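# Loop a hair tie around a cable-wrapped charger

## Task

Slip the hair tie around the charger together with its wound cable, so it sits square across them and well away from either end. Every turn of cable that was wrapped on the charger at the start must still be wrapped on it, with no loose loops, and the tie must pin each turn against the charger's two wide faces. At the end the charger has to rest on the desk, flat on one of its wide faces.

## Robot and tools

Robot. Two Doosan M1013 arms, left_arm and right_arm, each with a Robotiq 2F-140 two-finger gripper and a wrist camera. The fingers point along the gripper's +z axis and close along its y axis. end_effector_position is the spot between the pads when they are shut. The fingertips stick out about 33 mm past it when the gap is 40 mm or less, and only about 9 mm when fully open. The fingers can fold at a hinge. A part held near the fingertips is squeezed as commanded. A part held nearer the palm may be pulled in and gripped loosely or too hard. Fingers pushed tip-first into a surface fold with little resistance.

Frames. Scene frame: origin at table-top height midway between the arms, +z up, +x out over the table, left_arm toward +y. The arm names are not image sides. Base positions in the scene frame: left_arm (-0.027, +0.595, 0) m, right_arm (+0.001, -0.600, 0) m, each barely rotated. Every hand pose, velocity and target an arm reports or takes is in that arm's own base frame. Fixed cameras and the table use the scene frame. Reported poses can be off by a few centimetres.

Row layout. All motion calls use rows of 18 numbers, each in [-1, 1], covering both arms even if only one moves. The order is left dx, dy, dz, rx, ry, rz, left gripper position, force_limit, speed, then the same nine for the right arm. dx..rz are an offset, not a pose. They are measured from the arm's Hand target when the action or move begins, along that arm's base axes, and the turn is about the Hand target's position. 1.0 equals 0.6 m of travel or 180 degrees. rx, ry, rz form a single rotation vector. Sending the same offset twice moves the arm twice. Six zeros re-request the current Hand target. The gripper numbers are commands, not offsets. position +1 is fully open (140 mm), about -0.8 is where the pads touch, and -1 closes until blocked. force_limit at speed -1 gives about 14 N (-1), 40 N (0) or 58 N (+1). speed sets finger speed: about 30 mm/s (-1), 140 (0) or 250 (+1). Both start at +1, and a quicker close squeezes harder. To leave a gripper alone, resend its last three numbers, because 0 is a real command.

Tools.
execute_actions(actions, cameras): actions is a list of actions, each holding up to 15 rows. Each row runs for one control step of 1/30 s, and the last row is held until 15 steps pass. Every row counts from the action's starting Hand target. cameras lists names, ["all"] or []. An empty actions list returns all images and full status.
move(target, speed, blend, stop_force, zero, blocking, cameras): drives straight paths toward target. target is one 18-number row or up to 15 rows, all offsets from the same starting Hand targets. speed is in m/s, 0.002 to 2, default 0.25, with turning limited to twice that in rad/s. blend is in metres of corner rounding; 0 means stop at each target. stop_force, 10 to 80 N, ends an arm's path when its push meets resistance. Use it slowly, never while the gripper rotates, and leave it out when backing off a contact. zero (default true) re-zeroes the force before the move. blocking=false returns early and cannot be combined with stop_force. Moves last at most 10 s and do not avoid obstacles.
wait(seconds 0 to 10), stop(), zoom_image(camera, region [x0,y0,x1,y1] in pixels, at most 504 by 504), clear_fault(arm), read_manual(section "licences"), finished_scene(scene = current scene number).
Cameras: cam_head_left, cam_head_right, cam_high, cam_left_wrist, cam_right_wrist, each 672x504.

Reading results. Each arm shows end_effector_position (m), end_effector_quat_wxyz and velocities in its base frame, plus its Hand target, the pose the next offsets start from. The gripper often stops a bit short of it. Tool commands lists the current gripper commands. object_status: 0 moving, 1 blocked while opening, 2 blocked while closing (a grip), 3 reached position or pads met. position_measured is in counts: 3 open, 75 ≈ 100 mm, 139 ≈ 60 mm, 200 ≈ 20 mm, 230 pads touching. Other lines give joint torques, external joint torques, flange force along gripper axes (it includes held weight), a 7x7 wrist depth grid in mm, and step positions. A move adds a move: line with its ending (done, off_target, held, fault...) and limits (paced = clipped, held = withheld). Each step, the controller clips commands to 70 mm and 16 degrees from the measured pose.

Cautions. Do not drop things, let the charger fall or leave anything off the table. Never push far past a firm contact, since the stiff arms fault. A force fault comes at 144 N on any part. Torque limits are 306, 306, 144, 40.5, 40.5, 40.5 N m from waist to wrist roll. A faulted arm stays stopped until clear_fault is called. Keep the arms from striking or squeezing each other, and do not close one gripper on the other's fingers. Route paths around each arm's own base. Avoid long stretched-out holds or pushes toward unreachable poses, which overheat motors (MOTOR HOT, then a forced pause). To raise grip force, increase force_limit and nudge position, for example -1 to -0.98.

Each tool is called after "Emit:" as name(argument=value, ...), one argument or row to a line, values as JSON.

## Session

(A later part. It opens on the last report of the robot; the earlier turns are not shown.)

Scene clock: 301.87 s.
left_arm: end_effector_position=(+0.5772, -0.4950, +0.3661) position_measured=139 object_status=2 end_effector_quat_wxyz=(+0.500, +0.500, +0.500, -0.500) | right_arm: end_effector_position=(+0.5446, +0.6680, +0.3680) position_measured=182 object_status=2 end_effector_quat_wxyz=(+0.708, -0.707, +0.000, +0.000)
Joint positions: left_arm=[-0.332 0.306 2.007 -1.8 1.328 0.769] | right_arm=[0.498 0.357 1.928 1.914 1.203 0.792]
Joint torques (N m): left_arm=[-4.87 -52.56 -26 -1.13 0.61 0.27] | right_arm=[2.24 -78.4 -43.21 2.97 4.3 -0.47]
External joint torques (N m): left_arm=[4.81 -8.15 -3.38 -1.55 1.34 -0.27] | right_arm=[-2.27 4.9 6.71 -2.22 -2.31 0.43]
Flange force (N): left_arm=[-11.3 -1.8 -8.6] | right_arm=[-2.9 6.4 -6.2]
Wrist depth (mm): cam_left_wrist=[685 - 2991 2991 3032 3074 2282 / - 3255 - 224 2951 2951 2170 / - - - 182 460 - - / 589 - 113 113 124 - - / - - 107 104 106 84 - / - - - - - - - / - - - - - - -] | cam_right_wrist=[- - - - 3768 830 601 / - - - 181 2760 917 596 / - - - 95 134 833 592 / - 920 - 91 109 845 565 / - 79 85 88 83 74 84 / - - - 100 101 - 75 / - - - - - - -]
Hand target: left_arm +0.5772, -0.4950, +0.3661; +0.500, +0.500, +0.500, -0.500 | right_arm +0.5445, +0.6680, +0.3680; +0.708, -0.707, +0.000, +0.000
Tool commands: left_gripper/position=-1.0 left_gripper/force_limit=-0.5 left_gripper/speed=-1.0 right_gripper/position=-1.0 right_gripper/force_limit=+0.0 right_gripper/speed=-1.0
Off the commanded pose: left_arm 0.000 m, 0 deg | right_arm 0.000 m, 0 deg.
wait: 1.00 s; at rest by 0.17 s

Emit:
move(
  target=[0,0,0,0,0,0,-0.05,-0.5,-1,0,0,-0.0012,0,0,0,-1,0,-1],
)

Emit:
move(
  target=[0,0.055,0,0,0,0,-0.05,-0.5,-1,0,0,0,0,0,0,-1,0,-1],
  speed=0.025,
  cameras=["cam_high"],
)

Emit:
zoom_image(
  camera="cam_high",
  region=[160, 220, 260, 350],
)

Emit:
move(
  target=[0,0.26,0,0,0,0,-0.05,-0.5,-1,0,0,0,0,0,0,-1,0,-1],
  speed=0.12,
  cameras=["cam_left_wrist","cam_right_wrist"],
)

Emit:
zoom_image(
  camera="cam_left_wrist",
  region=[260, 100, 460, 260],
)

Scene clock: 308.43 s.
left_arm: end_effector_position=(+0.5772, -0.4950, +0.3660) position_measured=135 object_status=3 end_effector_quat_wxyz=(+0.500, +0.500, +0.500, -0.500) | right_arm: end_effector_position=(+0.5445, +0.6680, +0.3672) position_measured=182 object_status=2 end_effector_quat_wxyz=(+0.708, -0.706, +0.000, +0.000)
Joint positions: left_arm=[-0.332 0.306 2.007 -1.8 1.328 0.769] | right_arm=[0.498 0.357 1.929 1.914 1.204 0.79]
Joint torques (N m): left_arm=[-3.21 -57.66 -29.63 -2.92 2.13 0.32] | right_arm=[1.39 -72.74 -38.44 1.14 2.56 -0.51]
External joint torques (N m): left_arm=[3.45 -3.02 0.25 0.25 -0.2 -0.32] | right_arm=[-1.16 -0.93 1.86 -0.41 -0.55 0.46]
Flange force (N): left_arm=[-4.3 -2.1 -6.7] | right_arm=[-2.8 -1.3 -3.9]
Wrist depth (mm): cam_left_wrist=[673 - 2837 - 2837 2380 - / - - 2874 220 - 2912 - / - - 3303 163 434 2802 - / 603 - 115 111 123 - - / - - 106 103 105 84 - / - - - 2236 - - - / - - - - - - -] | cam_right_wrist=[- 2968 - 3252 3491 845 596 / - 2895 2895 181 2667 903 591 / - - - 96 134 833 589 / - 896 - 92 109 784 560 / - 79 85 88 83 74 84 / - - - 100 101 - 75 / - - - - - - -]
Hand target: left_arm +0.5772, -0.4950, +0.3661; +0.500, +0.500, +0.500, -0.500 | right_arm +0.5445, +0.6680, +0.3672; +0.708, -0.707, +0.000, +0.000
Off the commanded pose: left_arm 0.000 m, 0 deg | right_arm 0.000 m, 0 deg.
move: done

Scene clock: 310.03 s.
left_arm: end_effector_position=(+0.5772, -0.4620, +0.3661) position_measured=135 object_status=3 end_effector_quat_wxyz=(+0.500, +0.500, +0.500, -0.500) | right_arm: end_effector_position=(+0.5445, +0.6680, +0.3672) position_measured=182 object_status=2 end_effector_quat_wxyz=(+0.708, -0.706, +0.000, +0.000)
Joint positions: left_arm=[-0.279 0.295 2.023 -1.763 1.367 0.765] | right_arm=[0.498 0.357 1.929 1.914 1.204 0.79]
Joint torques (N m): left_arm=[-2.33 -56.41 -29.24 -2.8 2.39 0.36] | right_arm=[0.41 -72.73 -38.03 1.32 2.35 -0.47]
External joint torques (N m): left_arm=[2.34 -2.78 0.45 0.24 -0.46 -0.36] | right_arm=[-0.56 -0.74 1.56 -0.56 -0.36 0.42]
Flange force (N): left_arm=[-4.0 -3.1 -4.5] | right_arm=[-2.4 -1.2 -3.0]
Wrist depth (mm): cam_left_wrist=[687 3405 - - 3405 - 1892 / 2515 - - 246 - - 1829 / 610 - - 198 501 - 1959 / 620 - 122 129 127 - 1785 / - - - 2951 130 84 - / - - - - - - - / - - - - - - -] | cam_right_wrist=[- 3005 - - - 851 603 / 4165 - 2447 213 2793 889 592 / - 3597 - 118 119 839 591 / - - - 101 102 781 538 / - 79 85 89 95 80 84 / - - - 113 - - 75 / - - - - - - -]
Hand target: left_arm +0.5772, -0.4620, +0.3661; +0.500, +0.500, +0.500, -0.500 | right_arm +0.5445, +0.6680, +0.3672; +0.708, -0.707, +0.000, +0.000
Off the commanded pose: left_arm 0.000 m, 0 deg | right_arm 0.000 m, 0 deg.
move: done
Images, in order (width x height): cam_high 672x504.

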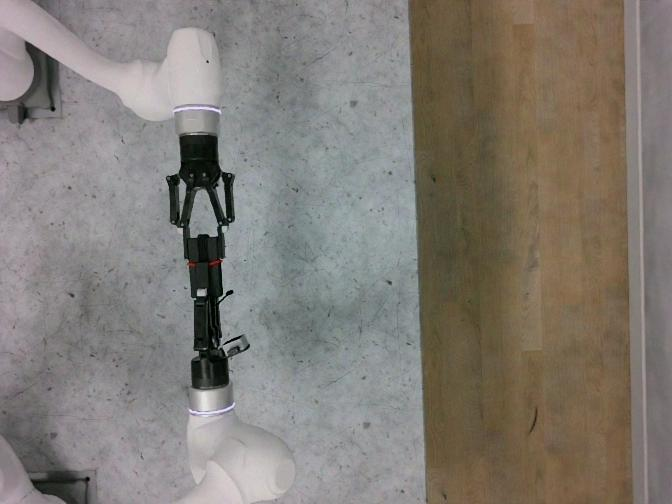

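Scaled by 3.877 from the camera's 672x504 image, which has a finer 960x720 frame.

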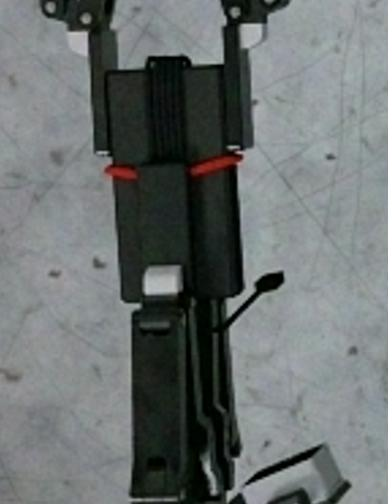

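Scene clock: 311.73 s.
left_arm: end_effector_position=(+0.5772, -0.3060, +0.3661) position_measured=135 object_status=3 end_effector_quat_wxyz=(+0.500, +0.500, +0.500, -0.500) | right_arm: end_effector_position=(+0.5445, +0.6680, +0.3672) position_measured=182 object_status=2 end_effector_quat_wxyz=(+0.708, -0.707, +0.000, +0.000)
Joint positions: left_arm=[-0.014 0.277 2.048 -1.58 1.561 0.753] | right_arm=[0.498 0.357 1.929 1.914 1.204 0.79]
Joint torques (N m): left_arm=[-3.27 -53.75 -28.2 -2.24 2.32 0.28] | right_arm=[0.43 -72.34 -38.15 1.29 2.31 -0.51]
External joint torques (N m): left_arm=[3.26 -2.76 0.12 0.16 -0.41 -0.28] | right_arm=[-0.49 -1.2 1.61 -0.54 -0.32 0.46]
Flange force (N): left_arm=[-3.9 -3.7 -5.2] | right_arm=[-3.0 -1.7 -3.3]
Wrist depth (mm): cam_left_wrist=[726 868 3032 2667 2802 3353 - / - - - 503 - - - / 761 - - 282 649 2802 1941 / 4024 802 122 774 139 2874 1729 / - - - 2573 - 85 - / - - - 2573 2487 - - / - - - - - - -] | cam_right_wrist=[- - - - - 842 595 / - - - 433 2729 892 595 / - - - 118 119 845 589 / - - - 100 101 836 538 / - 79 85 89 - 80 84 / - - - 113 - - 75 / - - - - - - -]
Hand target: left_arm +0.5772, -0.3060, +0.3661; +0.500, +0.500, +0.500, -0.500 | right_arm +0.5445, +0.6680, +0.3672; +0.708, -0.707, +0.000, +0.000
Off the commanded pose: left_arm 0.000 m, 0 deg | right_arm 0.000 m, 0 deg.
move: done
Images, in order (width x height): cam_left_wrist 672x504, cam_right_wrist 672x504.

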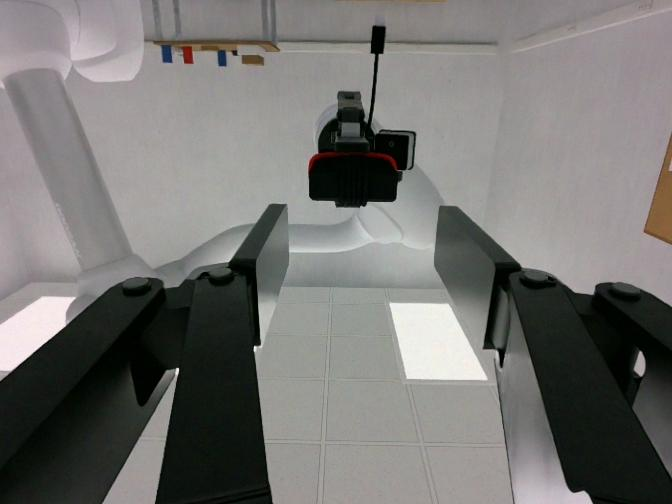

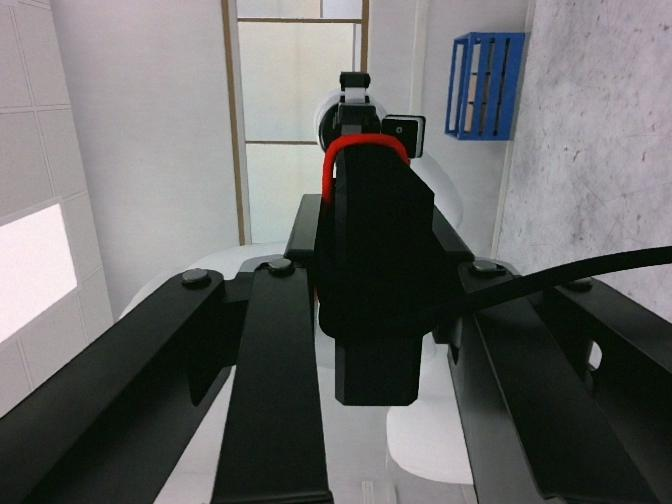

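Scaled by 2.520 from the camera's 672x504 image, which has a finer 960x720 frame.

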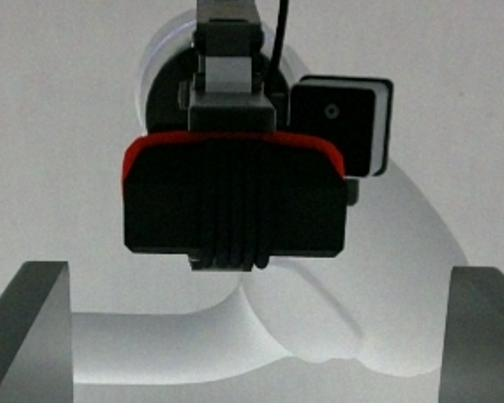

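Emit:
move(
  target=[
    [0,0.05,0.25,0.5,0,0,0.3,-0.5,0,0,0,0,0,0,0,-1,0,-1],
    [0,-0.2883,0.25,0.5,0,0,0.3,-0.5,0,0,0,0,0,0,0,-1,0,-1],
  ],
  speed=0.2,
  cameras=["cam_left_wrist","cam_high","cam_head_left"],
)

Scene clock: 331.40 s.
left_arm: end_effector_position=(+0.5771, -0.4789, +0.5161) position_measured=91 object_status=3 end_effector_quat_wxyz=(+0.000, +0.707, +0.708, +0.000) | right_arm: end_effector_position=(+0.5445, +0.6680, +0.3672) position_measured=182 object_status=2 end_effector_quat_wxyz=(+0.708, -0.707, +0.000, +0.000)
Joint positions: left_arm=[-0.739 0.33 1.043 0 1.768 -0.74] | right_arm=[0.498 0.357 1.929 1.914 1.204 0.79]
Joint torques (N m): left_arm=[-3.08 -72 -41.85 3.7 0.67 0.4] | right_arm=[0.41 -72.4 -38.14 1.3 2.31 -0.51]
External joint torques (N m): left_arm=[3.47 -3.6 0.27 0.62 -0.64 -0.41] | right_arm=[-0.35 -1.36 1.64 -0.55 -0.31 0.46]
Flange force (N): left_arm=[8.0 -3.2 3.2] | right_arm=[-3.3 -1.8 -3.3]
Wrist depth (mm): cam_left_wrist=[573 573 566 570 565 560 562 / 605 597 605 592 593 586 595 / 642 631 642 266 627 629 632 / 677 667 136 275 671 148 689 / - - 726 298 721 115 85 / - - 782 283 766 - - / - - 838 335 838 - -] | cam_right_wrist=[- 3344 - - 3491 842 598 / - - - - 2760 917 595 / - - - 118 98 836 589 / - 791 - 101 101 827 563 / - 79 85 89 95 80 84 / - - - 113 - - 75 / - - - - - - -]
Hand target: left_arm +0.5772, -0.4790, +0.5161; +0.000, +0.707, +0.708, +0.000 | right_arm +0.5445, +0.6680, +0.3672; +0.708, -0.707, +0.000, +0.000
Off the commanded pose: left_arm 0.000 m, 0 deg | right_arm 0.000 m, 0 deg.
move: done
Images, in order (width x height): cam_head_left 672x504, cam_high 672x504, cam_left_wrist 672x504.

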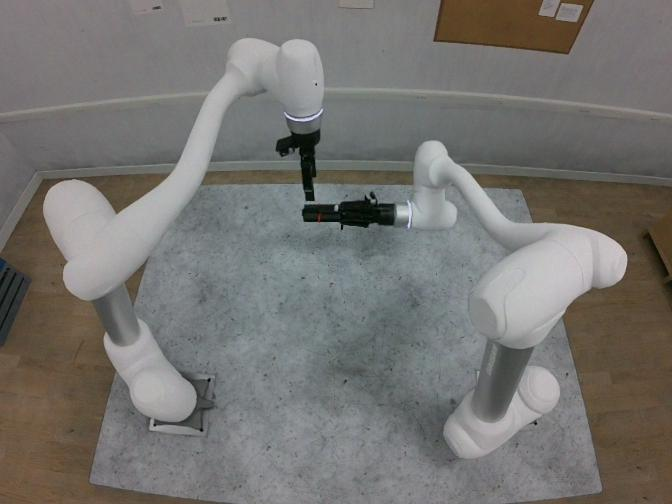

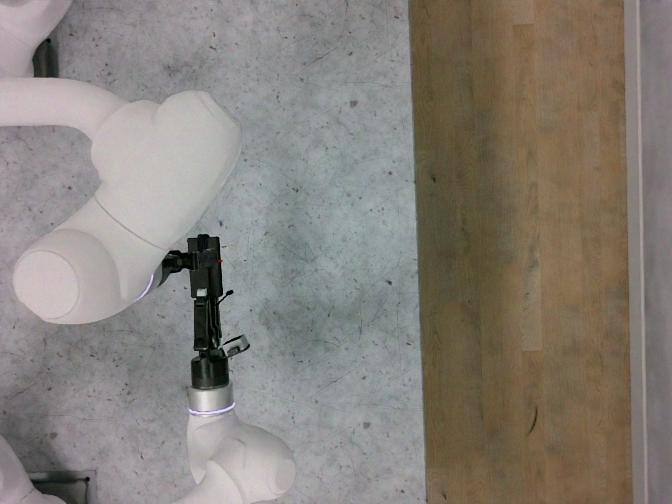

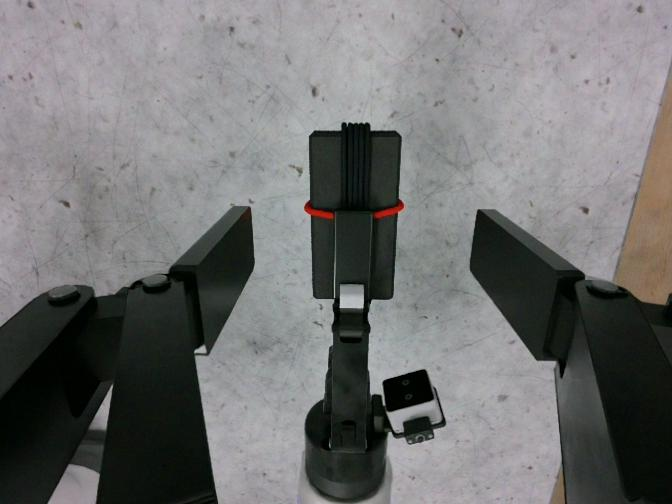

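Emit:
move(
  target=[0,0.0167,0,0,0,0,0.3,-0.5,0,0,0,0,0,0,0,-1,0,-1],
  speed=0.1,
)

Emit:
move(
  target=[0,0,-0.203,0,0,0,0.3,-0.5,0,0,0,0,0,0,0,-1,0,-1],
  speed=0.08,
  stop_force=15,
)

Emit:
move(
  target=[0,0,0,0,0,0,-1,-0.2,-1,0,0,0,0,0,0,-1,0,-1],
)

Emit:
wait(
  seconds=1,
  cameras=["cam_left_wrist","cam_head_left","cam_head_right"],
)

Scene clock: 338.37 s.
left_arm: end_effector_position=(+0.5772, -0.4690, +0.5160) position_measured=91 object_status=3 end_effector_quat_wxyz=(+0.000, +0.707, +0.708, +0.000) | right_arm: end_effector_position=(+0.5445, +0.6680, +0.3672) position_measured=182 object_status=2 end_effector_quat_wxyz=(+0.708, -0.707, +0.000, +0.000)
Joint positions: left_arm=[-0.729 0.319 1.059 0 1.764 -0.73] | right_arm=[0.498 0.357 1.929 1.914 1.204 0.79]
Joint torques (N m): left_arm=[-3.08 -69.78 -41.81 3.7 0.49 0.32] | right_arm=[0.47 -72.41 -38.09 1.29 2.32 -0.46]
External joint torques (N m): left_arm=[3.24 -4.67 0.13 0.62 -0.47 -0.32] | right_arm=[-0.53 -0.82 1.71 -0.55 -0.34 0.41]
Flange force (N): left_arm=[8.7 -4.4 2.9] | right_arm=[-2.8 -1.1 -3.2]
Wrist depth (mm): cam_left_wrist=[570 567 575 570 569 559 563 / 608 601 597 600 593 593 592 / 634 631 632 269 629 642 640 / 683 663 659 279 669 148 675 / - - 728 299 714 115 85 / - - 785 355 774 - - / - - 851 332 848 - -] | cam_right_wrist=[- 5790 - - 3124 889 594 / - - - - 3252 899 596 / - - - 118 98 833 585 / - 768 - 101 101 903 533 / - 79 85 83 95 80 84 / - - - 114 - - 75 / - - - - - - -]
Hand target: left_arm +0.5772, -0.4689, +0.5161; +0.000, +0.707, +0.708, +0.000 | right_arm +0.5445, +0.6680, +0.3672; +0.708, -0.707, +0.000, +0.000
Off the commanded pose: left_arm 0.000 m, 0 deg | right_arm 0.000 m, 0 deg.
move: done

Scene clock: 340.80 s.
left_arm: end_effector_position=(+0.5772, -0.4689, +0.3943) position_measured=91 object_status=3 end_effector_quat_wxyz=(+0.000, +0.707, +0.708, +0.000) | right_arm: end_effector_position=(+0.5445, +0.6680, +0.3672) position_measured=182 object_status=2 end_effector_quat_wxyz=(+0.708, -0.707, +0.000, +0.000)
Joint positions: left_arm=[-0.729 0.301 1.301 0 1.539 -0.73] | right_arm=[0.498 0.357 1.929 1.914 1.204 0.79]
Joint torques (N m): left_arm=[-2.76 -70.23 -42.6 3.9 0.52 0.33] | right_arm=[0.45 -72.49 -38.22 1.28 2.3 -0.48]
External joint torques (N m): left_arm=[2.87 -3.1 0.3 0.49 -0.5 -0.33] | right_arm=[-0.45 -1.17 1.58 -0.53 -0.31 0.43]
Flange force (N): left_arm=[6.4 -2.5 1.2] | right_arm=[-3.0 -1.6 -3.2]
Wrist depth (mm): cam_left_wrist=[463 464 462 463 457 456 456 / 491 491 494 491 489 485 481 / 520 518 517 160 505 515 514 / 551 553 126 158 157 148 538 / - - 579 164 170 115 85 / - - 640 171 187 - - / - - 694 166 694 - -] | cam_right_wrist=[166 170 - - - 857 598 / - 172 171 - 3124 899 589 / 191 - - 118 99 833 591 / 199 209 - 99 101 836 540 / - 79 85 83 95 80 84 / - - - 113 - - 75 / - - - - - - -]
Hand target: left_arm +0.5772, -0.4689, +0.3943; +0.000, +0.707, +0.708, +0.000 | right_arm +0.5445, +0.6680, +0.3672; +0.708, -0.707, +0.000, +0.000
Off the commanded pose: left_arm 0.000 m, 0 deg | right_arm 0.000 m, 0 deg.
move: done

Scene clock: 342.03 s.
left_arm: end_effector_position=(+0.5772, -0.4689, +0.3943) position_measured=139 object_status=0 end_effector_quat_wxyz=(+0.000, +0.707, +0.708, +0.000) | right_arm: end_effector_position=(+0.5445, +0.6680, +0.3672) position_measured=182 object_status=2 end_effector_quat_wxyz=(+0.708, -0.707, +0.000, +0.000)
Joint positions: left_arm=[-0.729 0.301 1.301 0 1.539 -0.73] | right_arm=[0.498 0.357 1.929 1.914 1.204 0.79]
Joint torques (N m): left_arm=[-3.35 -68.21 -41.39 3.76 0.51 0.35] | right_arm=[0.64 -74.31 -39.46 1.8 2.88 -0.5]
External joint torques (N m): left_arm=[3.28 -5.09 -0.87 0.61 -0.49 -0.35] | right_arm=[-0.63 0.75 2.9 -1.05 -0.88 0.46]
Flange force (N): left_arm=[7.3 -2.7 -0.9] | right_arm=[-2.7 0.7 -3.4]
Wrist depth (mm): cam_left_wrist=[461 462 459 464 459 458 455 / 491 508 490 487 486 484 479 / 522 520 512 160 514 517 515 / 556 548 117 158 140 538 545 / - - - 164 166 84 - / - - - 171 181 - - / - - - 166 677 - -] | cam_right_wrist=[- - - - - 845 599 / - 174 174 174 2609 892 596 / 180 - - 118 97 836 589 / 196 200 - 101 101 784 537 / - 79 85 89 95 80 84 / - - - 113 - - 75 / - - - - - - -]
Hand target: left_arm +0.5772, -0.4689, +0.3943; +0.000, +0.707, +0.708, +0.000 | right_arm +0.5445, +0.6680, +0.3672; +0.708, -0.707, +0.000, +0.000
Off the commanded pose: left_arm 0.000 m, 0 deg | right_arm 0.000 m, 0 deg.
move: done

Scene clock: 343.03 s.
left_arm: end_effector_position=(+0.5772, -0.4689, +0.3943) position_measured=139 object_status=2 end_effector_quat_wxyz=(+0.000, +0.707, +0.708, +0.000) | right_arm: end_effector_position=(+0.5445, +0.6680, +0.3672) position_measured=182 object_status=2 end_effector_quat_wxyz=(+0.708, -0.707, +0.000, +0.000)
Joint positions: left_arm=[-0.729 0.301 1.301 0 1.539 -0.73] | right_arm=[0.498 0.357 1.929 1.914 1.204 0.79]
Joint torques (N m): left_arm=[-3.26 -68.23 -41.52 3.77 0.5 0.36] | right_arm=[0.83 -74.07 -39.51 1.75 2.88 -0.51]
External joint torques (N m): left_arm=[3.22 -5.33 -0.98 0.63 -0.48 -0.36] | right_arm=[-0.75 0.85 3.16 -1.02 -0.89 0.47]
Flange force (N): left_arm=[7.3 -2.9 -1.1] | right_arm=[-3.0 1.0 -3.7]
Wrist depth (mm): cam_left_wrist=[465 460 462 463 455 452 455 / 492 491 490 484 484 487 481 / 523 522 511 160 502 516 509 / 556 549 117 157 152 542 551 / - - - 159 163 84 - / - - - 170 181 - - / - - - 165 677 - -] | cam_right_wrist=[- - - - - 839 594 / - 175 174 175 3597 886 592 / 180 - - 119 119 830 592 / 196 199 - 100 101 778 555 / - 79 85 90 95 80 84 / - - - 113 - - 75 / - - - - - - -]
Hand target: left_arm +0.5772, -0.4689, +0.3943; +0.000, +0.707, +0.708, +0.000 | right_arm +0.5445, +0.6680, +0.3672; +0.708, -0.707, +0.000, +0.000
Tool commands: left_gripper/position=-1.0 left_gripper/force_limit=-0.2 left_gripper/speed=-1.0 right_gripper/position=-1.0 right_gripper/force_limit=+0.0 right_gripper/speed=-1.0
Off the commanded pose: left_arm 0.000 m, 0 deg | right_arm 0.000 m, 0 deg.
wait: 1.00 s; at rest by 0.17 s
Images, in order (width x height): cam_head_left 672x504, cam_head_right 672x504, cam_left_wrist 672x504.

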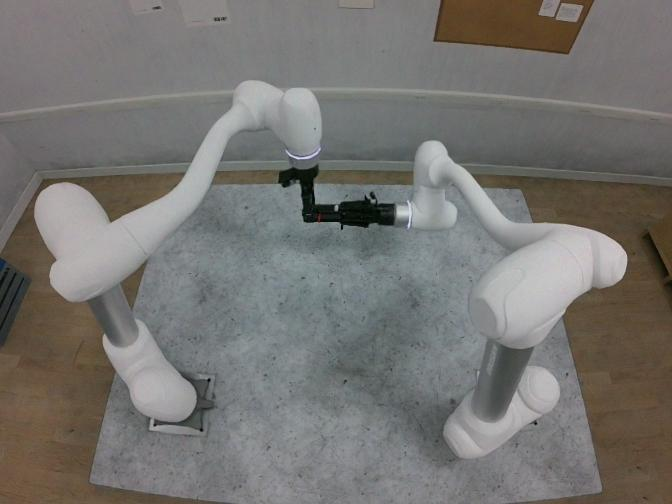

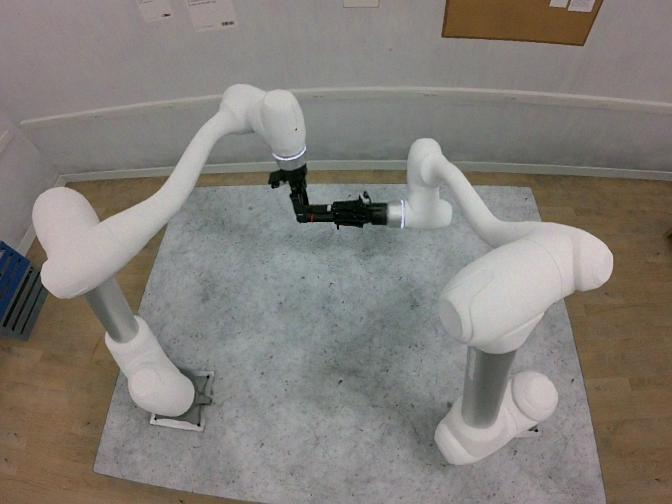

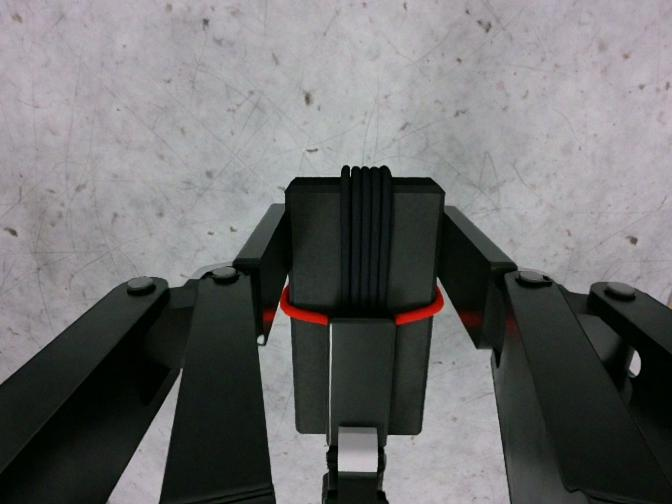

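Emit:
move(
  target=[0,0,0,0,0,0,-1,-0.2,-1,0,0,0,0,0,0,-0.08,0,-1],
)

Emit:
move(
  target=[0,0,0,0,0,0,-1,-0.2,-1,0,-0.4,0,0,0,0,-0.08,0,-1],
  speed=0.1,
  cameras=["all"],
)

Scene clock: 347.07 s.
left_arm: end_effector_position=(+0.5772, -0.4689, +0.3942) position_measured=139 object_status=2 end_effector_quat_wxyz=(+0.000, +0.707, +0.708, +0.000) | right_arm: end_effector_position=(+0.5446, +0.6680, +0.3673) position_measured=139 object_status=0 end_effector_quat_wxyz=(+0.708, -0.706, +0.000, +0.000)
Joint positions: left_arm=[-0.729 0.302 1.301 0 1.539 -0.73] | right_arm=[0.498 0.357 1.929 1.914 1.204 0.79]
Joint torques (N m): left_arm=[-3.03 -72.27 -44.53 3.73 0.49 0.35] | right_arm=[0.5 -69.83 -36.4 0.59 1.54 -0.45]
External joint torques (N m): left_arm=[3.07 -1.32 2.04 0.67 -0.48 -0.35] | right_arm=[-0.57 -3.66 -0.12 0.16 0.45 0.4]
Flange force (N): left_arm=[7.2 -3.0 4.3] | right_arm=[-3.1 -4.6 -3.5]
Wrist depth (mm): cam_left_wrist=[462 466 461 458 463 454 456 / 490 489 490 487 486 485 482 / 521 521 512 159 509 510 506 / 557 552 117 158 149 537 542 / - - 90 164 166 84 - / - - - 154 179 - - / - - - 156 687 - -] | cam_right_wrist=[3543 - - - - 845 598 / - 174 174 175 2860 899 601 / 190 - - 119 99 842 592 / 196 204 117 98 100 740 561 / - 93 83 - 99 82 91 / - - - 114 824 - 63 / - - - - 797 - -]
Hand target: left_arm +0.5772, -0.4689, +0.3943; +0.000, +0.707, +0.708, +0.000 | right_arm +0.5445, +0.6680, +0.3672; +0.708, -0.707, +0.000, +0.000
Off the commanded pose: left_arm 0.000 m, 0 deg | right_arm 0.000 m, 0 deg.
move: done

Scene clock: 349.87 s.
left_arm: end_effector_position=(+0.5772, -0.4689, +0.3943) position_measured=139 object_status=2 end_effector_quat_wxyz=(+0.000, +0.707, +0.708, +0.000) | right_arm: end_effector_position=(+0.5445, +0.4280, +0.3672) position_measured=139 object_status=3 end_effector_quat_wxyz=(+0.708, -0.707, +0.000, +0.000)
Joint positions: left_arm=[-0.729 0.301 1.301 0 1.539 -0.73] | right_arm=[0.111 0.243 2.094 1.649 1.493 0.801]
Joint torques (N m): left_arm=[-2.61 -72.25 -44.24 3.76 0.47 0.35] | right_arm=[1.19 -56.37 -34.17 1.5 1.47 -0.5]
External joint torques (N m): left_arm=[2.61 -1.12 1.88 0.63 -0.44 -0.35] | right_arm=[-1.21 -3.4 -0.15 0.27 0.5 0.45]
Flange force (N): left_arm=[6.3 -2.9 4.0] | right_arm=[-3.7 -5.3 -3.2]
Wrist depth (mm): cam_left_wrist=[459 464 463 462 458 454 453 / 491 486 495 492 485 486 484 / 529 521 516 160 510 512 509 / 560 551 117 158 152 540 544 / - - - 168 169 84 - / - - - 180 185 - - / - - - 689 694 - -] | cam_right_wrist=[473 - - - 5051 899 596 / 392 409 407 407 - 889 591 / 406 424 434 432 - 845 601 / - 709 118 1028 - 740 586 / - 93 83 - 1037 89 91 / - - - - 1084 - 63 / - - - - - - -]
Hand target: left_arm +0.5772, -0.4689, +0.3943; +0.000, +0.707, +0.708, +0.000 | right_arm +0.5445, +0.4280, +0.3672; +0.708, -0.707, +0.000, +0.000
Off the commanded pose: left_arm 0.000 m, 0 deg | right_arm 0.000 m, 0 deg.
move: done

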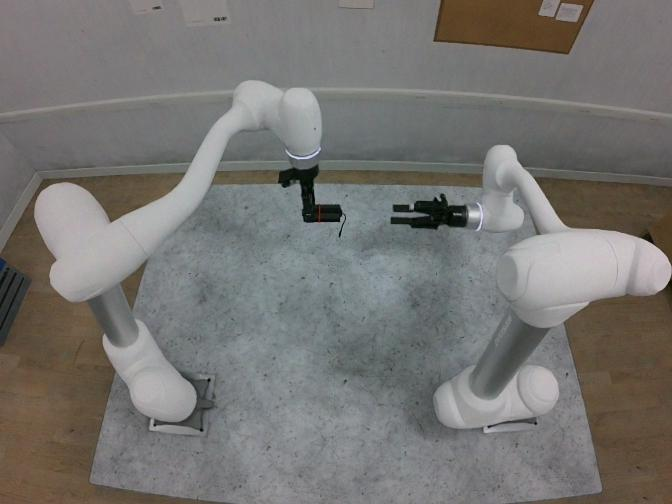

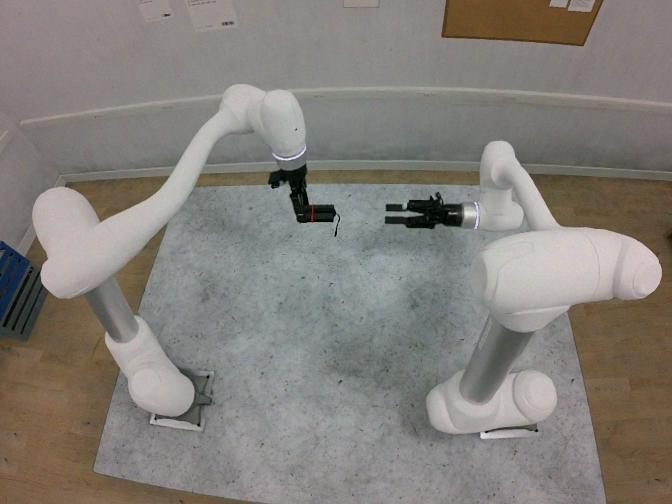

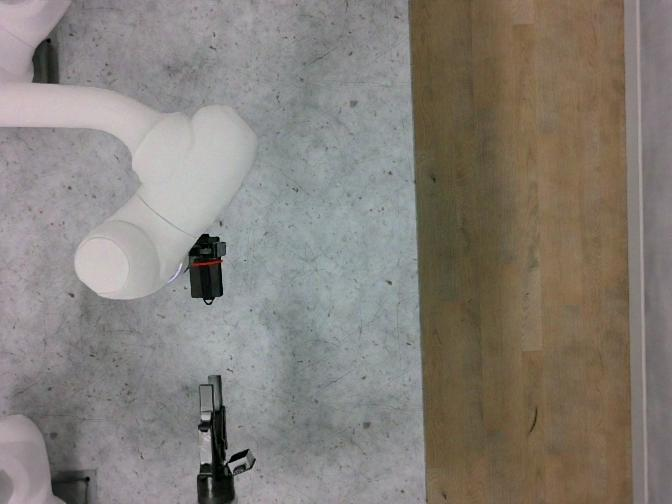

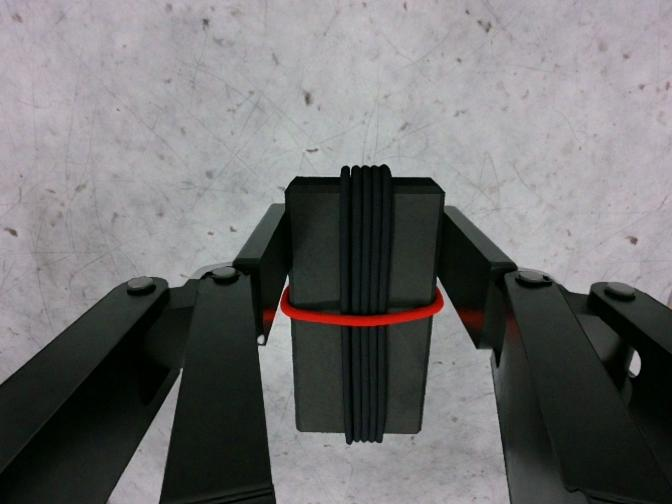

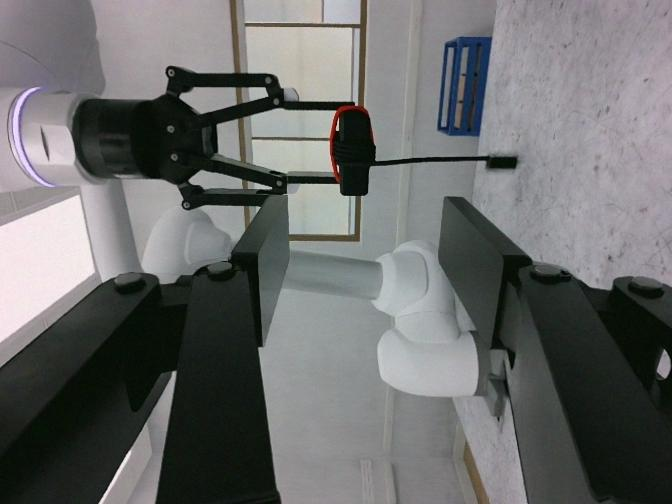

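Emit:
move(
  target=[0,0,-0.54,0,0,0,-1,-0.2,-1,0,0,0,0,0,0,-0.08,0,-1],
  speed=0.15,
)

Emit:
move(
  target=[0,0,-0.06,0,0,0,-1,-0.2,-1,0,0,0,0,0,0,-0.08,0,-1],
  speed=0.008,
  stop_force=10,
  cameras=["all"],
)

Scene clock: 356.33 s.
left_arm: end_effector_position=(+0.5772, -0.4690, +0.0703) position_measured=139 object_status=2 end_effector_quat_wxyz=(+0.000, +0.707, +0.708, +0.000) | right_arm: end_effector_position=(+0.5445, +0.4280, +0.3672) position_measured=139 object_status=3 end_effector_quat_wxyz=(+0.708, -0.707, +0.000, +0.000)
Joint positions: left_arm=[-0.729 0.459 1.69 0 0.992 -0.73] | right_arm=[0.111 0.243 2.094 1.649 1.493 0.801]
Joint torques (N m): left_arm=[-2.68 -80.89 -37.01 3.1 0.41 0.33] | right_arm=[0.6 -56.49 -34.23 1.55 1.52 -0.48]
External joint torques (N m): left_arm=[2.72 -1.1 1.28 0.6 -0.4 -0.33] | right_arm=[-0.68 -3.22 -0.09 0.23 0.44 0.43]
Flange force (N): left_arm=[5.3 -1.4 0.6] | right_arm=[-3.7 -5.0 -2.2]
Wrist depth (mm): cam_left_wrist=[180 180 180 179 179 178 177 / 191 190 190 189 190 188 188 / 204 203 202 160 196 200 199 / 218 214 122 158 153 211 213 / - - 104 165 168 84 - / - - 249 182 242 - - / - - - 269 259 - -] | cam_right_wrist=[- - 457 437 3391 910 594 / - - 388 380 384 412 518 / - - 407 401 398 437 535 / - 857 118 1055 - 735 592 / - 93 83 - 1065 90 91 / - - - - 1023 - 63 / - - - - - - -]
Hand target: left_arm +0.5772, -0.4689, +0.0703; +0.000, +0.707, +0.708, +0.000 | right_arm +0.5445, +0.4280, +0.3672; +0.708, -0.707, +0.000, +0.000
Off the commanded pose: left_arm 0.000 m, 0 deg | right_arm 0.000 m, 0 deg.
move: done

Scene clock: 360.33 s.
left_arm: end_effector_position=(+0.5772, -0.4690, +0.0432) position_measured=139 object_status=2 end_effector_quat_wxyz=(+0.000, +0.707, +0.708, +0.000) | right_arm: end_effector_position=(+0.5445, +0.4280, +0.3672) position_measured=139 object_status=3 end_effector_quat_wxyz=(+0.708, -0.707, +0.000, +0.000)
Joint positions: left_arm=[-0.729 0.484 1.709 0 0.949 -0.73] | right_arm=[0.111 0.243 2.094 1.649 1.493 0.801]
Joint torques (N m): left_arm=[-3.47 -74.36 -31.33 3.07 0.66 0.34] | right_arm=[0.67 -56.19 -34.1 1.58 1.5 -0.47]
External joint torques (N m): left_arm=[3.33 -8.57 -3.12 0.5 -0.64 -0.34] | right_arm=[-0.74 -3.57 -0.29 0.2 0.46 0.42]
Flange force (N): left_arm=[6.2 -1.3 -9.1] | right_arm=[-3.8 -5.6 -2.4]
Wrist depth (mm): cam_left_wrist=[156 156 156 155 154 154 154 / 167 165 165 164 164 163 163 / 176 177 175 170 171 173 173 / 188 186 136 157 151 182 184 / - - 117 164 166 84 - / - - 216 177 208 - - / - - - 234 232 - -] | cam_right_wrist=[- - - 432 5790 917 598 / - - 388 378 385 405 541 / - - 606 396 392 427 515 / 3491 - 117 - - 726 588 / - 93 83 - 1055 90 91 / - - - - 1079 - 63 / - - - - - - -]
Hand target: left_arm +0.5772, -0.4690, +0.0432; +0.000, +0.707, +0.708, +0.000 (not the last commanded pose) | right_arm +0.5445, +0.4280, +0.3672; +0.708, -0.707, +0.000, +0.000
Off the commanded pose: left_arm 0.009 m, 0 deg | right_arm 0.000 m, 0 deg.
move: contact (left_arm)

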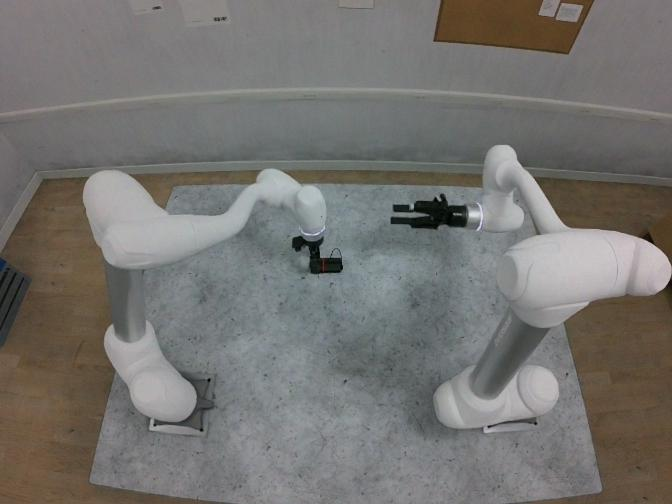

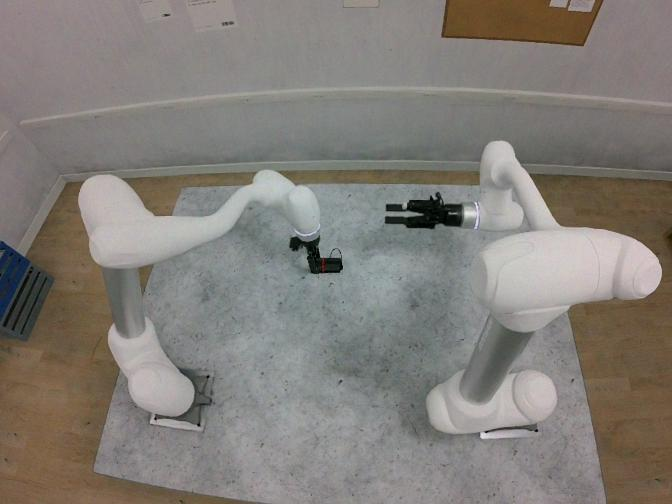

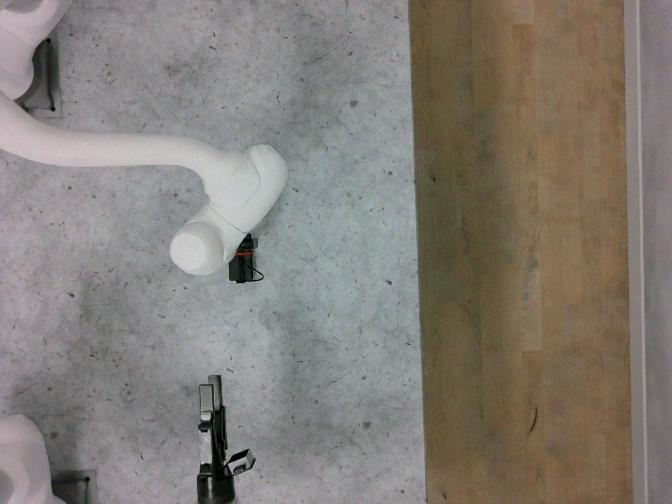

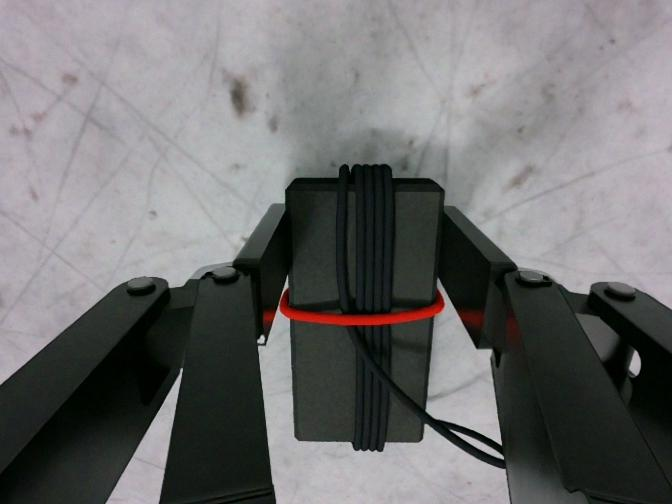

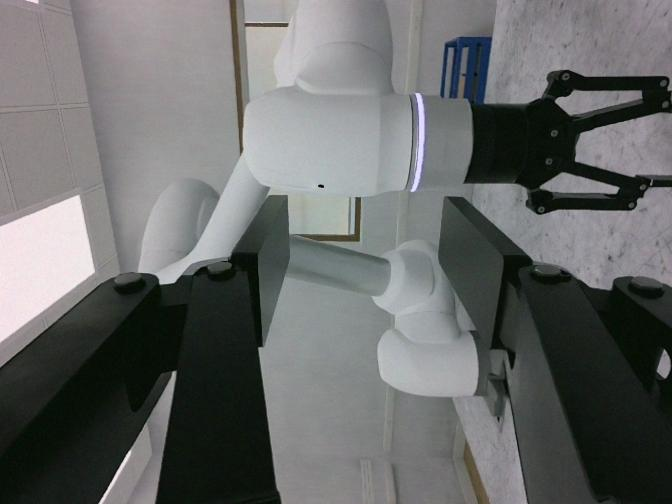

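Emit:
zoom_image(
  camera="cam_high",
  region=[190, 220, 310, 310],
)

Emit:
zoom_image(
  camera="cam_head_left",
  region=[280, 220, 380, 295],
)

Emit:
move(
  target=[0,0,0.3,0,0,0,-1,-0.2,-1,0,0,0,0,0,0,-0.08,0,-1],
  speed=0.1,
  cameras=["all"],
)

Scaled by 4.200 from the camera's 672x504 image, which has a finer 960x720 frame.

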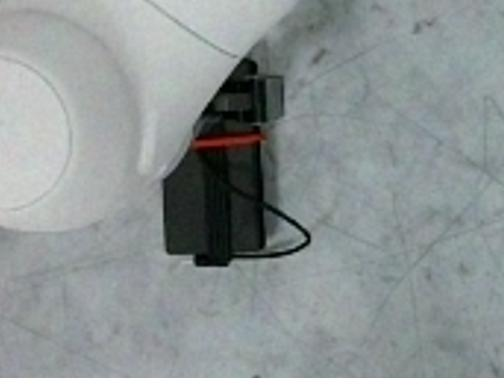

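Scaled by 5.040 from the camera's 672x504 image, which has a finer 960x720 frame.

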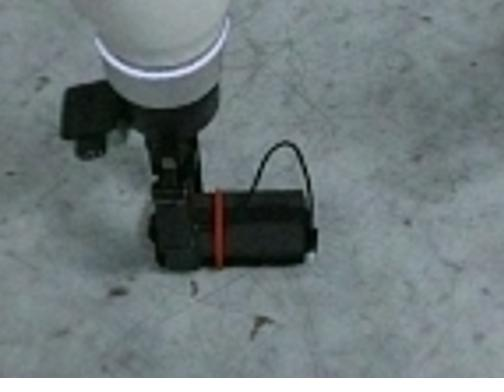

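Scene clock: 369.80 s.
left_arm: end_effector_position=(+0.5772, -0.4690, +0.2232) position_measured=139 object_status=2 end_effector_quat_wxyz=(+0.000, +0.707, +0.708, +0.000) | right_arm: end_effector_position=(+0.5445, +0.4280, +0.3672) position_measured=139 object_status=3 end_effector_quat_wxyz=(+0.708, -0.707, +0.000, +0.000)
Joint positions: left_arm=[-0.729 0.351 1.546 0 1.245 -0.73] | right_arm=[0.111 0.243 2.094 1.649 1.493 0.801]
Joint torques (N m): left_arm=[-2.95 -74.65 -41.86 3.53 0.54 0.33] | right_arm=[0.38 -56.68 -34.21 1.57 1.5 -0.5]
External joint torques (N m): left_arm=[2.82 -1.07 2.05 0.59 -0.51 -0.33] | right_arm=[-0.25 -3.37 -0.11 0.19 0.48 0.45]
Flange force (N): left_arm=[6.5 -2.7 2.7] | right_arm=[-4.0 -5.2 -1.6]
Wrist depth (mm): cam_left_wrist=[313 314 313 312 312 310 310 / 333 331 331 332 329 328 327 / 355 351 350 161 342 348 350 / 384 373 117 157 150 366 371 / - - - 165 167 85 - / - - - 177 181 - - / - - - 472 - - -] | cam_right_wrist=[- 425 476 3652 3768 906 594 / 382 379 387 398 399 842 591 / 416 392 394 414 429 786 567 / - - 120 1130 - 713 588 / - 93 83 - 1094 90 91 / - - - - 1055 - 63 / - - - 5161 - - -]
Hand target: left_arm +0.5772, -0.4690, +0.2232; +0.000, +0.707, +0.708, +0.000 | right_arm +0.5445, +0.4280, +0.3672; +0.708, -0.707, +0.000, +0.000
Off the commanded pose: left_arm 0.000 m, 0 deg | right_arm 0.000 m, 0 deg.
move: done

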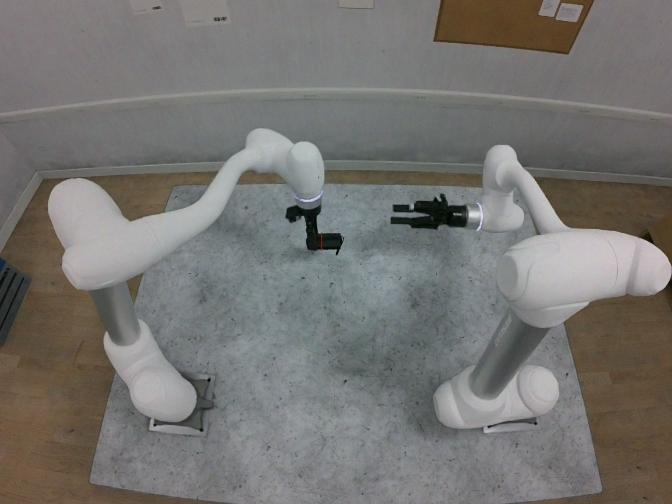

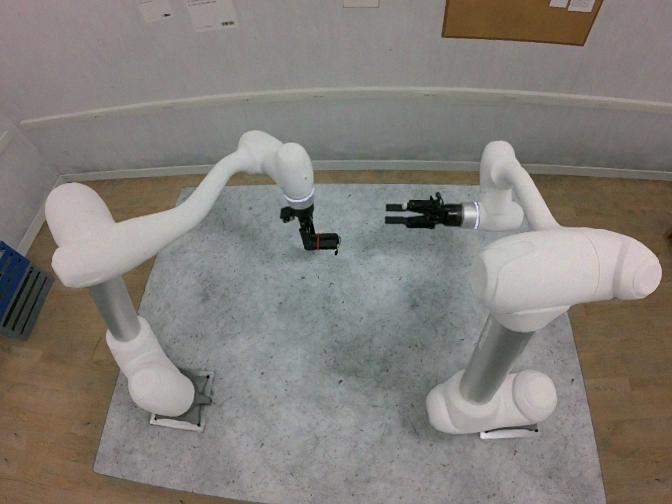

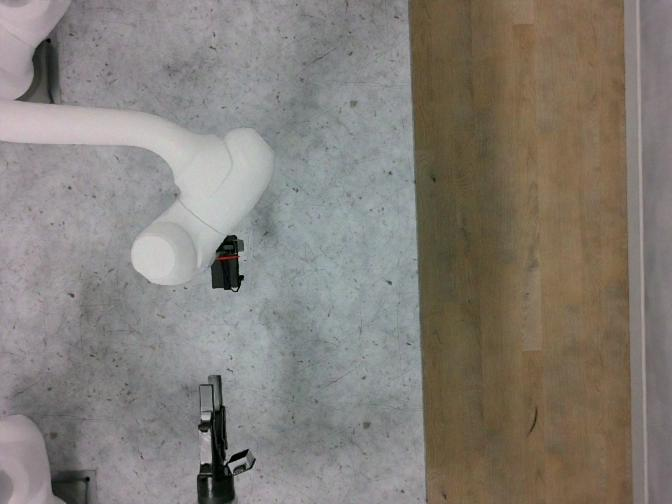

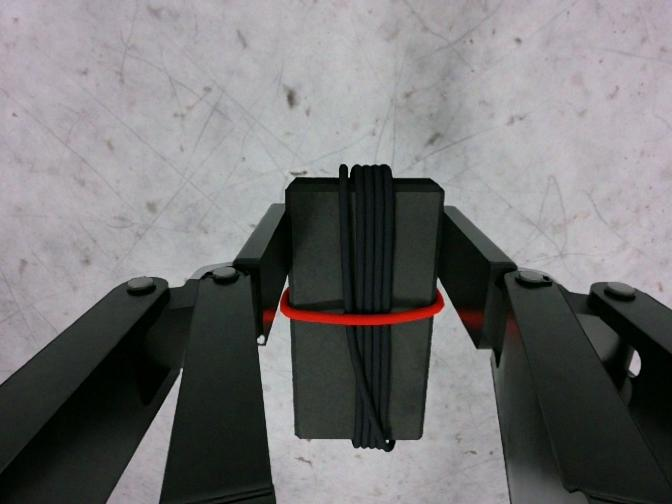

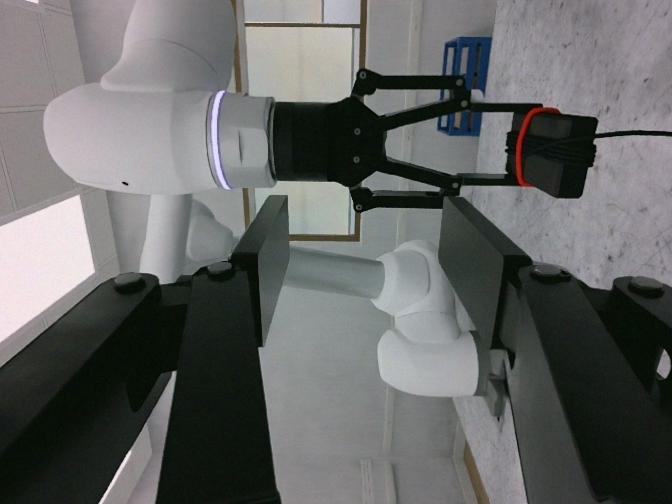

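Emit:
move(
  target=[
    [0,0,-0.1,0,0,0,-1,-0.2,-1,0,0,0,0,0,0,-0.08,0,-1],
    [0,0.28,-0.285,0,0,0,-1,-0.2,-1,0,0,0,0,0,0,-0.08,0,-1],
  ],
  speed=0.07,
  blend=[0.02,0],
  cameras=["all"],
)

Scene clock: 378.97 s.
left_arm: end_effector_position=(+0.5772, -0.3010, +0.0523) position_measured=139 object_status=2 end_effector_quat_wxyz=(+0.000, +0.707, +0.708, +0.000) | right_arm: end_effector_position=(+0.5445, +0.4280, +0.3672) position_measured=139 object_status=3 end_effector_quat_wxyz=(+0.708, -0.707, +0.000, +0.000)
Joint positions: left_arm=[-0.534 0.352 1.894 0 0.895 -0.535] | right_arm=[0.111 0.243 2.094 1.649 1.493 0.801]
Joint torques (N m): left_arm=[-2.79 -68.02 -34.49 2.89 0.58 0.51] | right_arm=[0.53 -56.58 -34.19 1.58 1.53 -0.49]
External joint torques (N m): left_arm=[2.9 -0.97 1.57 0.53 -0.56 -0.51] | right_arm=[-0.5 -3.27 -0.14 0.19 0.44 0.44]
Flange force (N): left_arm=[5.4 -2.3 1.1] | right_arm=[-3.7 -5.1 -2.0]
Wrist depth (mm): cam_left_wrist=[164 164 163 163 162 162 162 / 176 173 175 173 171 171 172 / 186 184 183 160 179 182 181 / 199 198 122 157 150 192 194 / - - 117 165 165 84 - / - - 227 179 224 - - / - - - 246 241 - -] | cam_right_wrist=[- - - 684 2860 977 573 / - - 3892 544 557 799 588 / - 4479 766 531 563 789 595 / - 981 118 1094 - 728 585 / - 93 83 4655 1069 90 91 / - - - - 1046 - 63 / - - - 4024 - - -]
Hand target: left_arm +0.5772, -0.3010, +0.0522; +0.000, +0.707, +0.708, +0.000 | right_arm +0.5445, +0.4280, +0.3672; +0.708, -0.707, +0.000, +0.000
Off the commanded pose: left_arm 0.000 m, 0 deg | right_arm 0.000 m, 0 deg.
move: done

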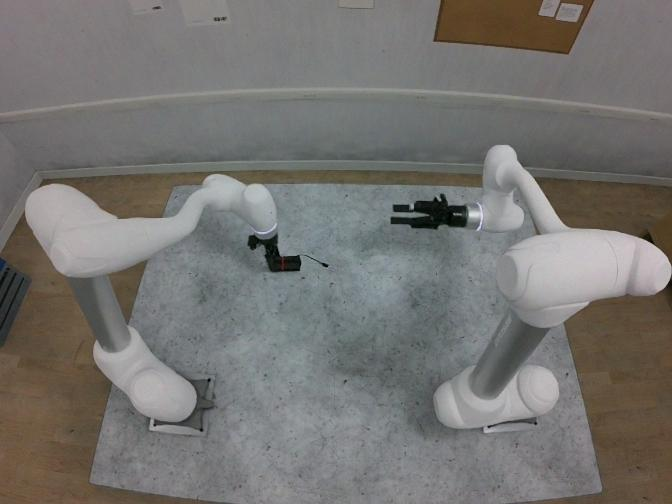

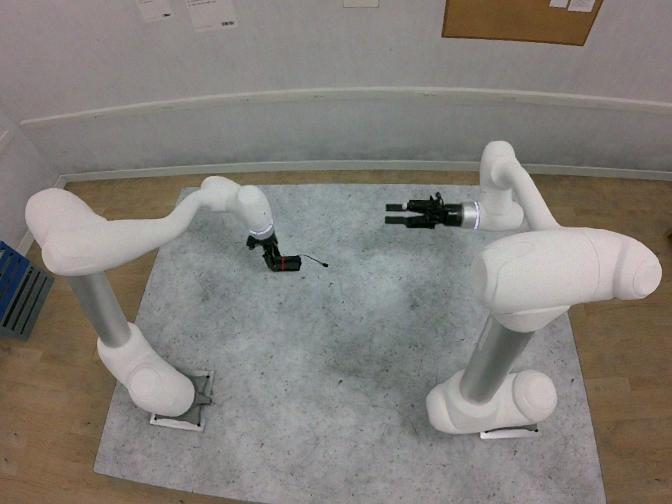

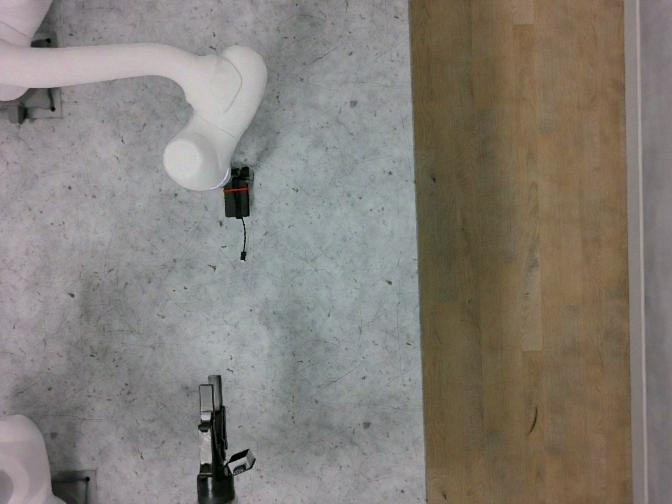

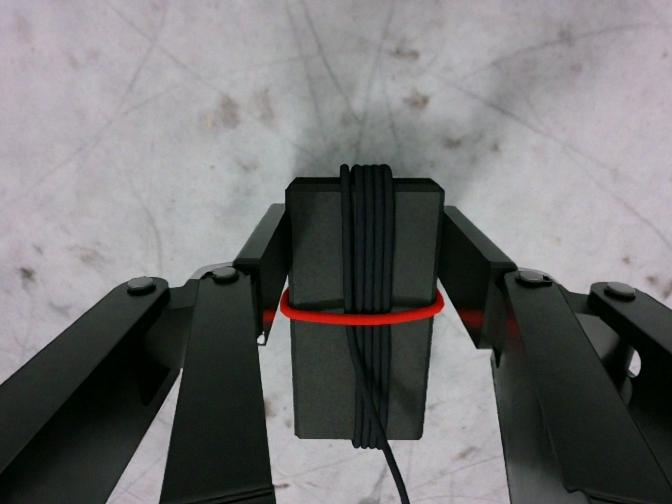

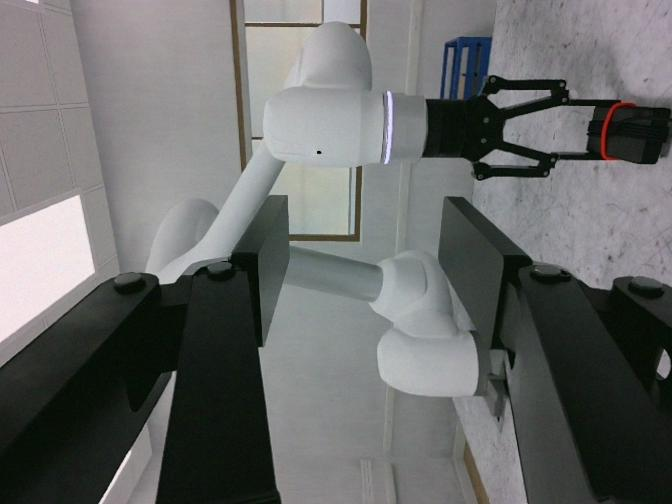

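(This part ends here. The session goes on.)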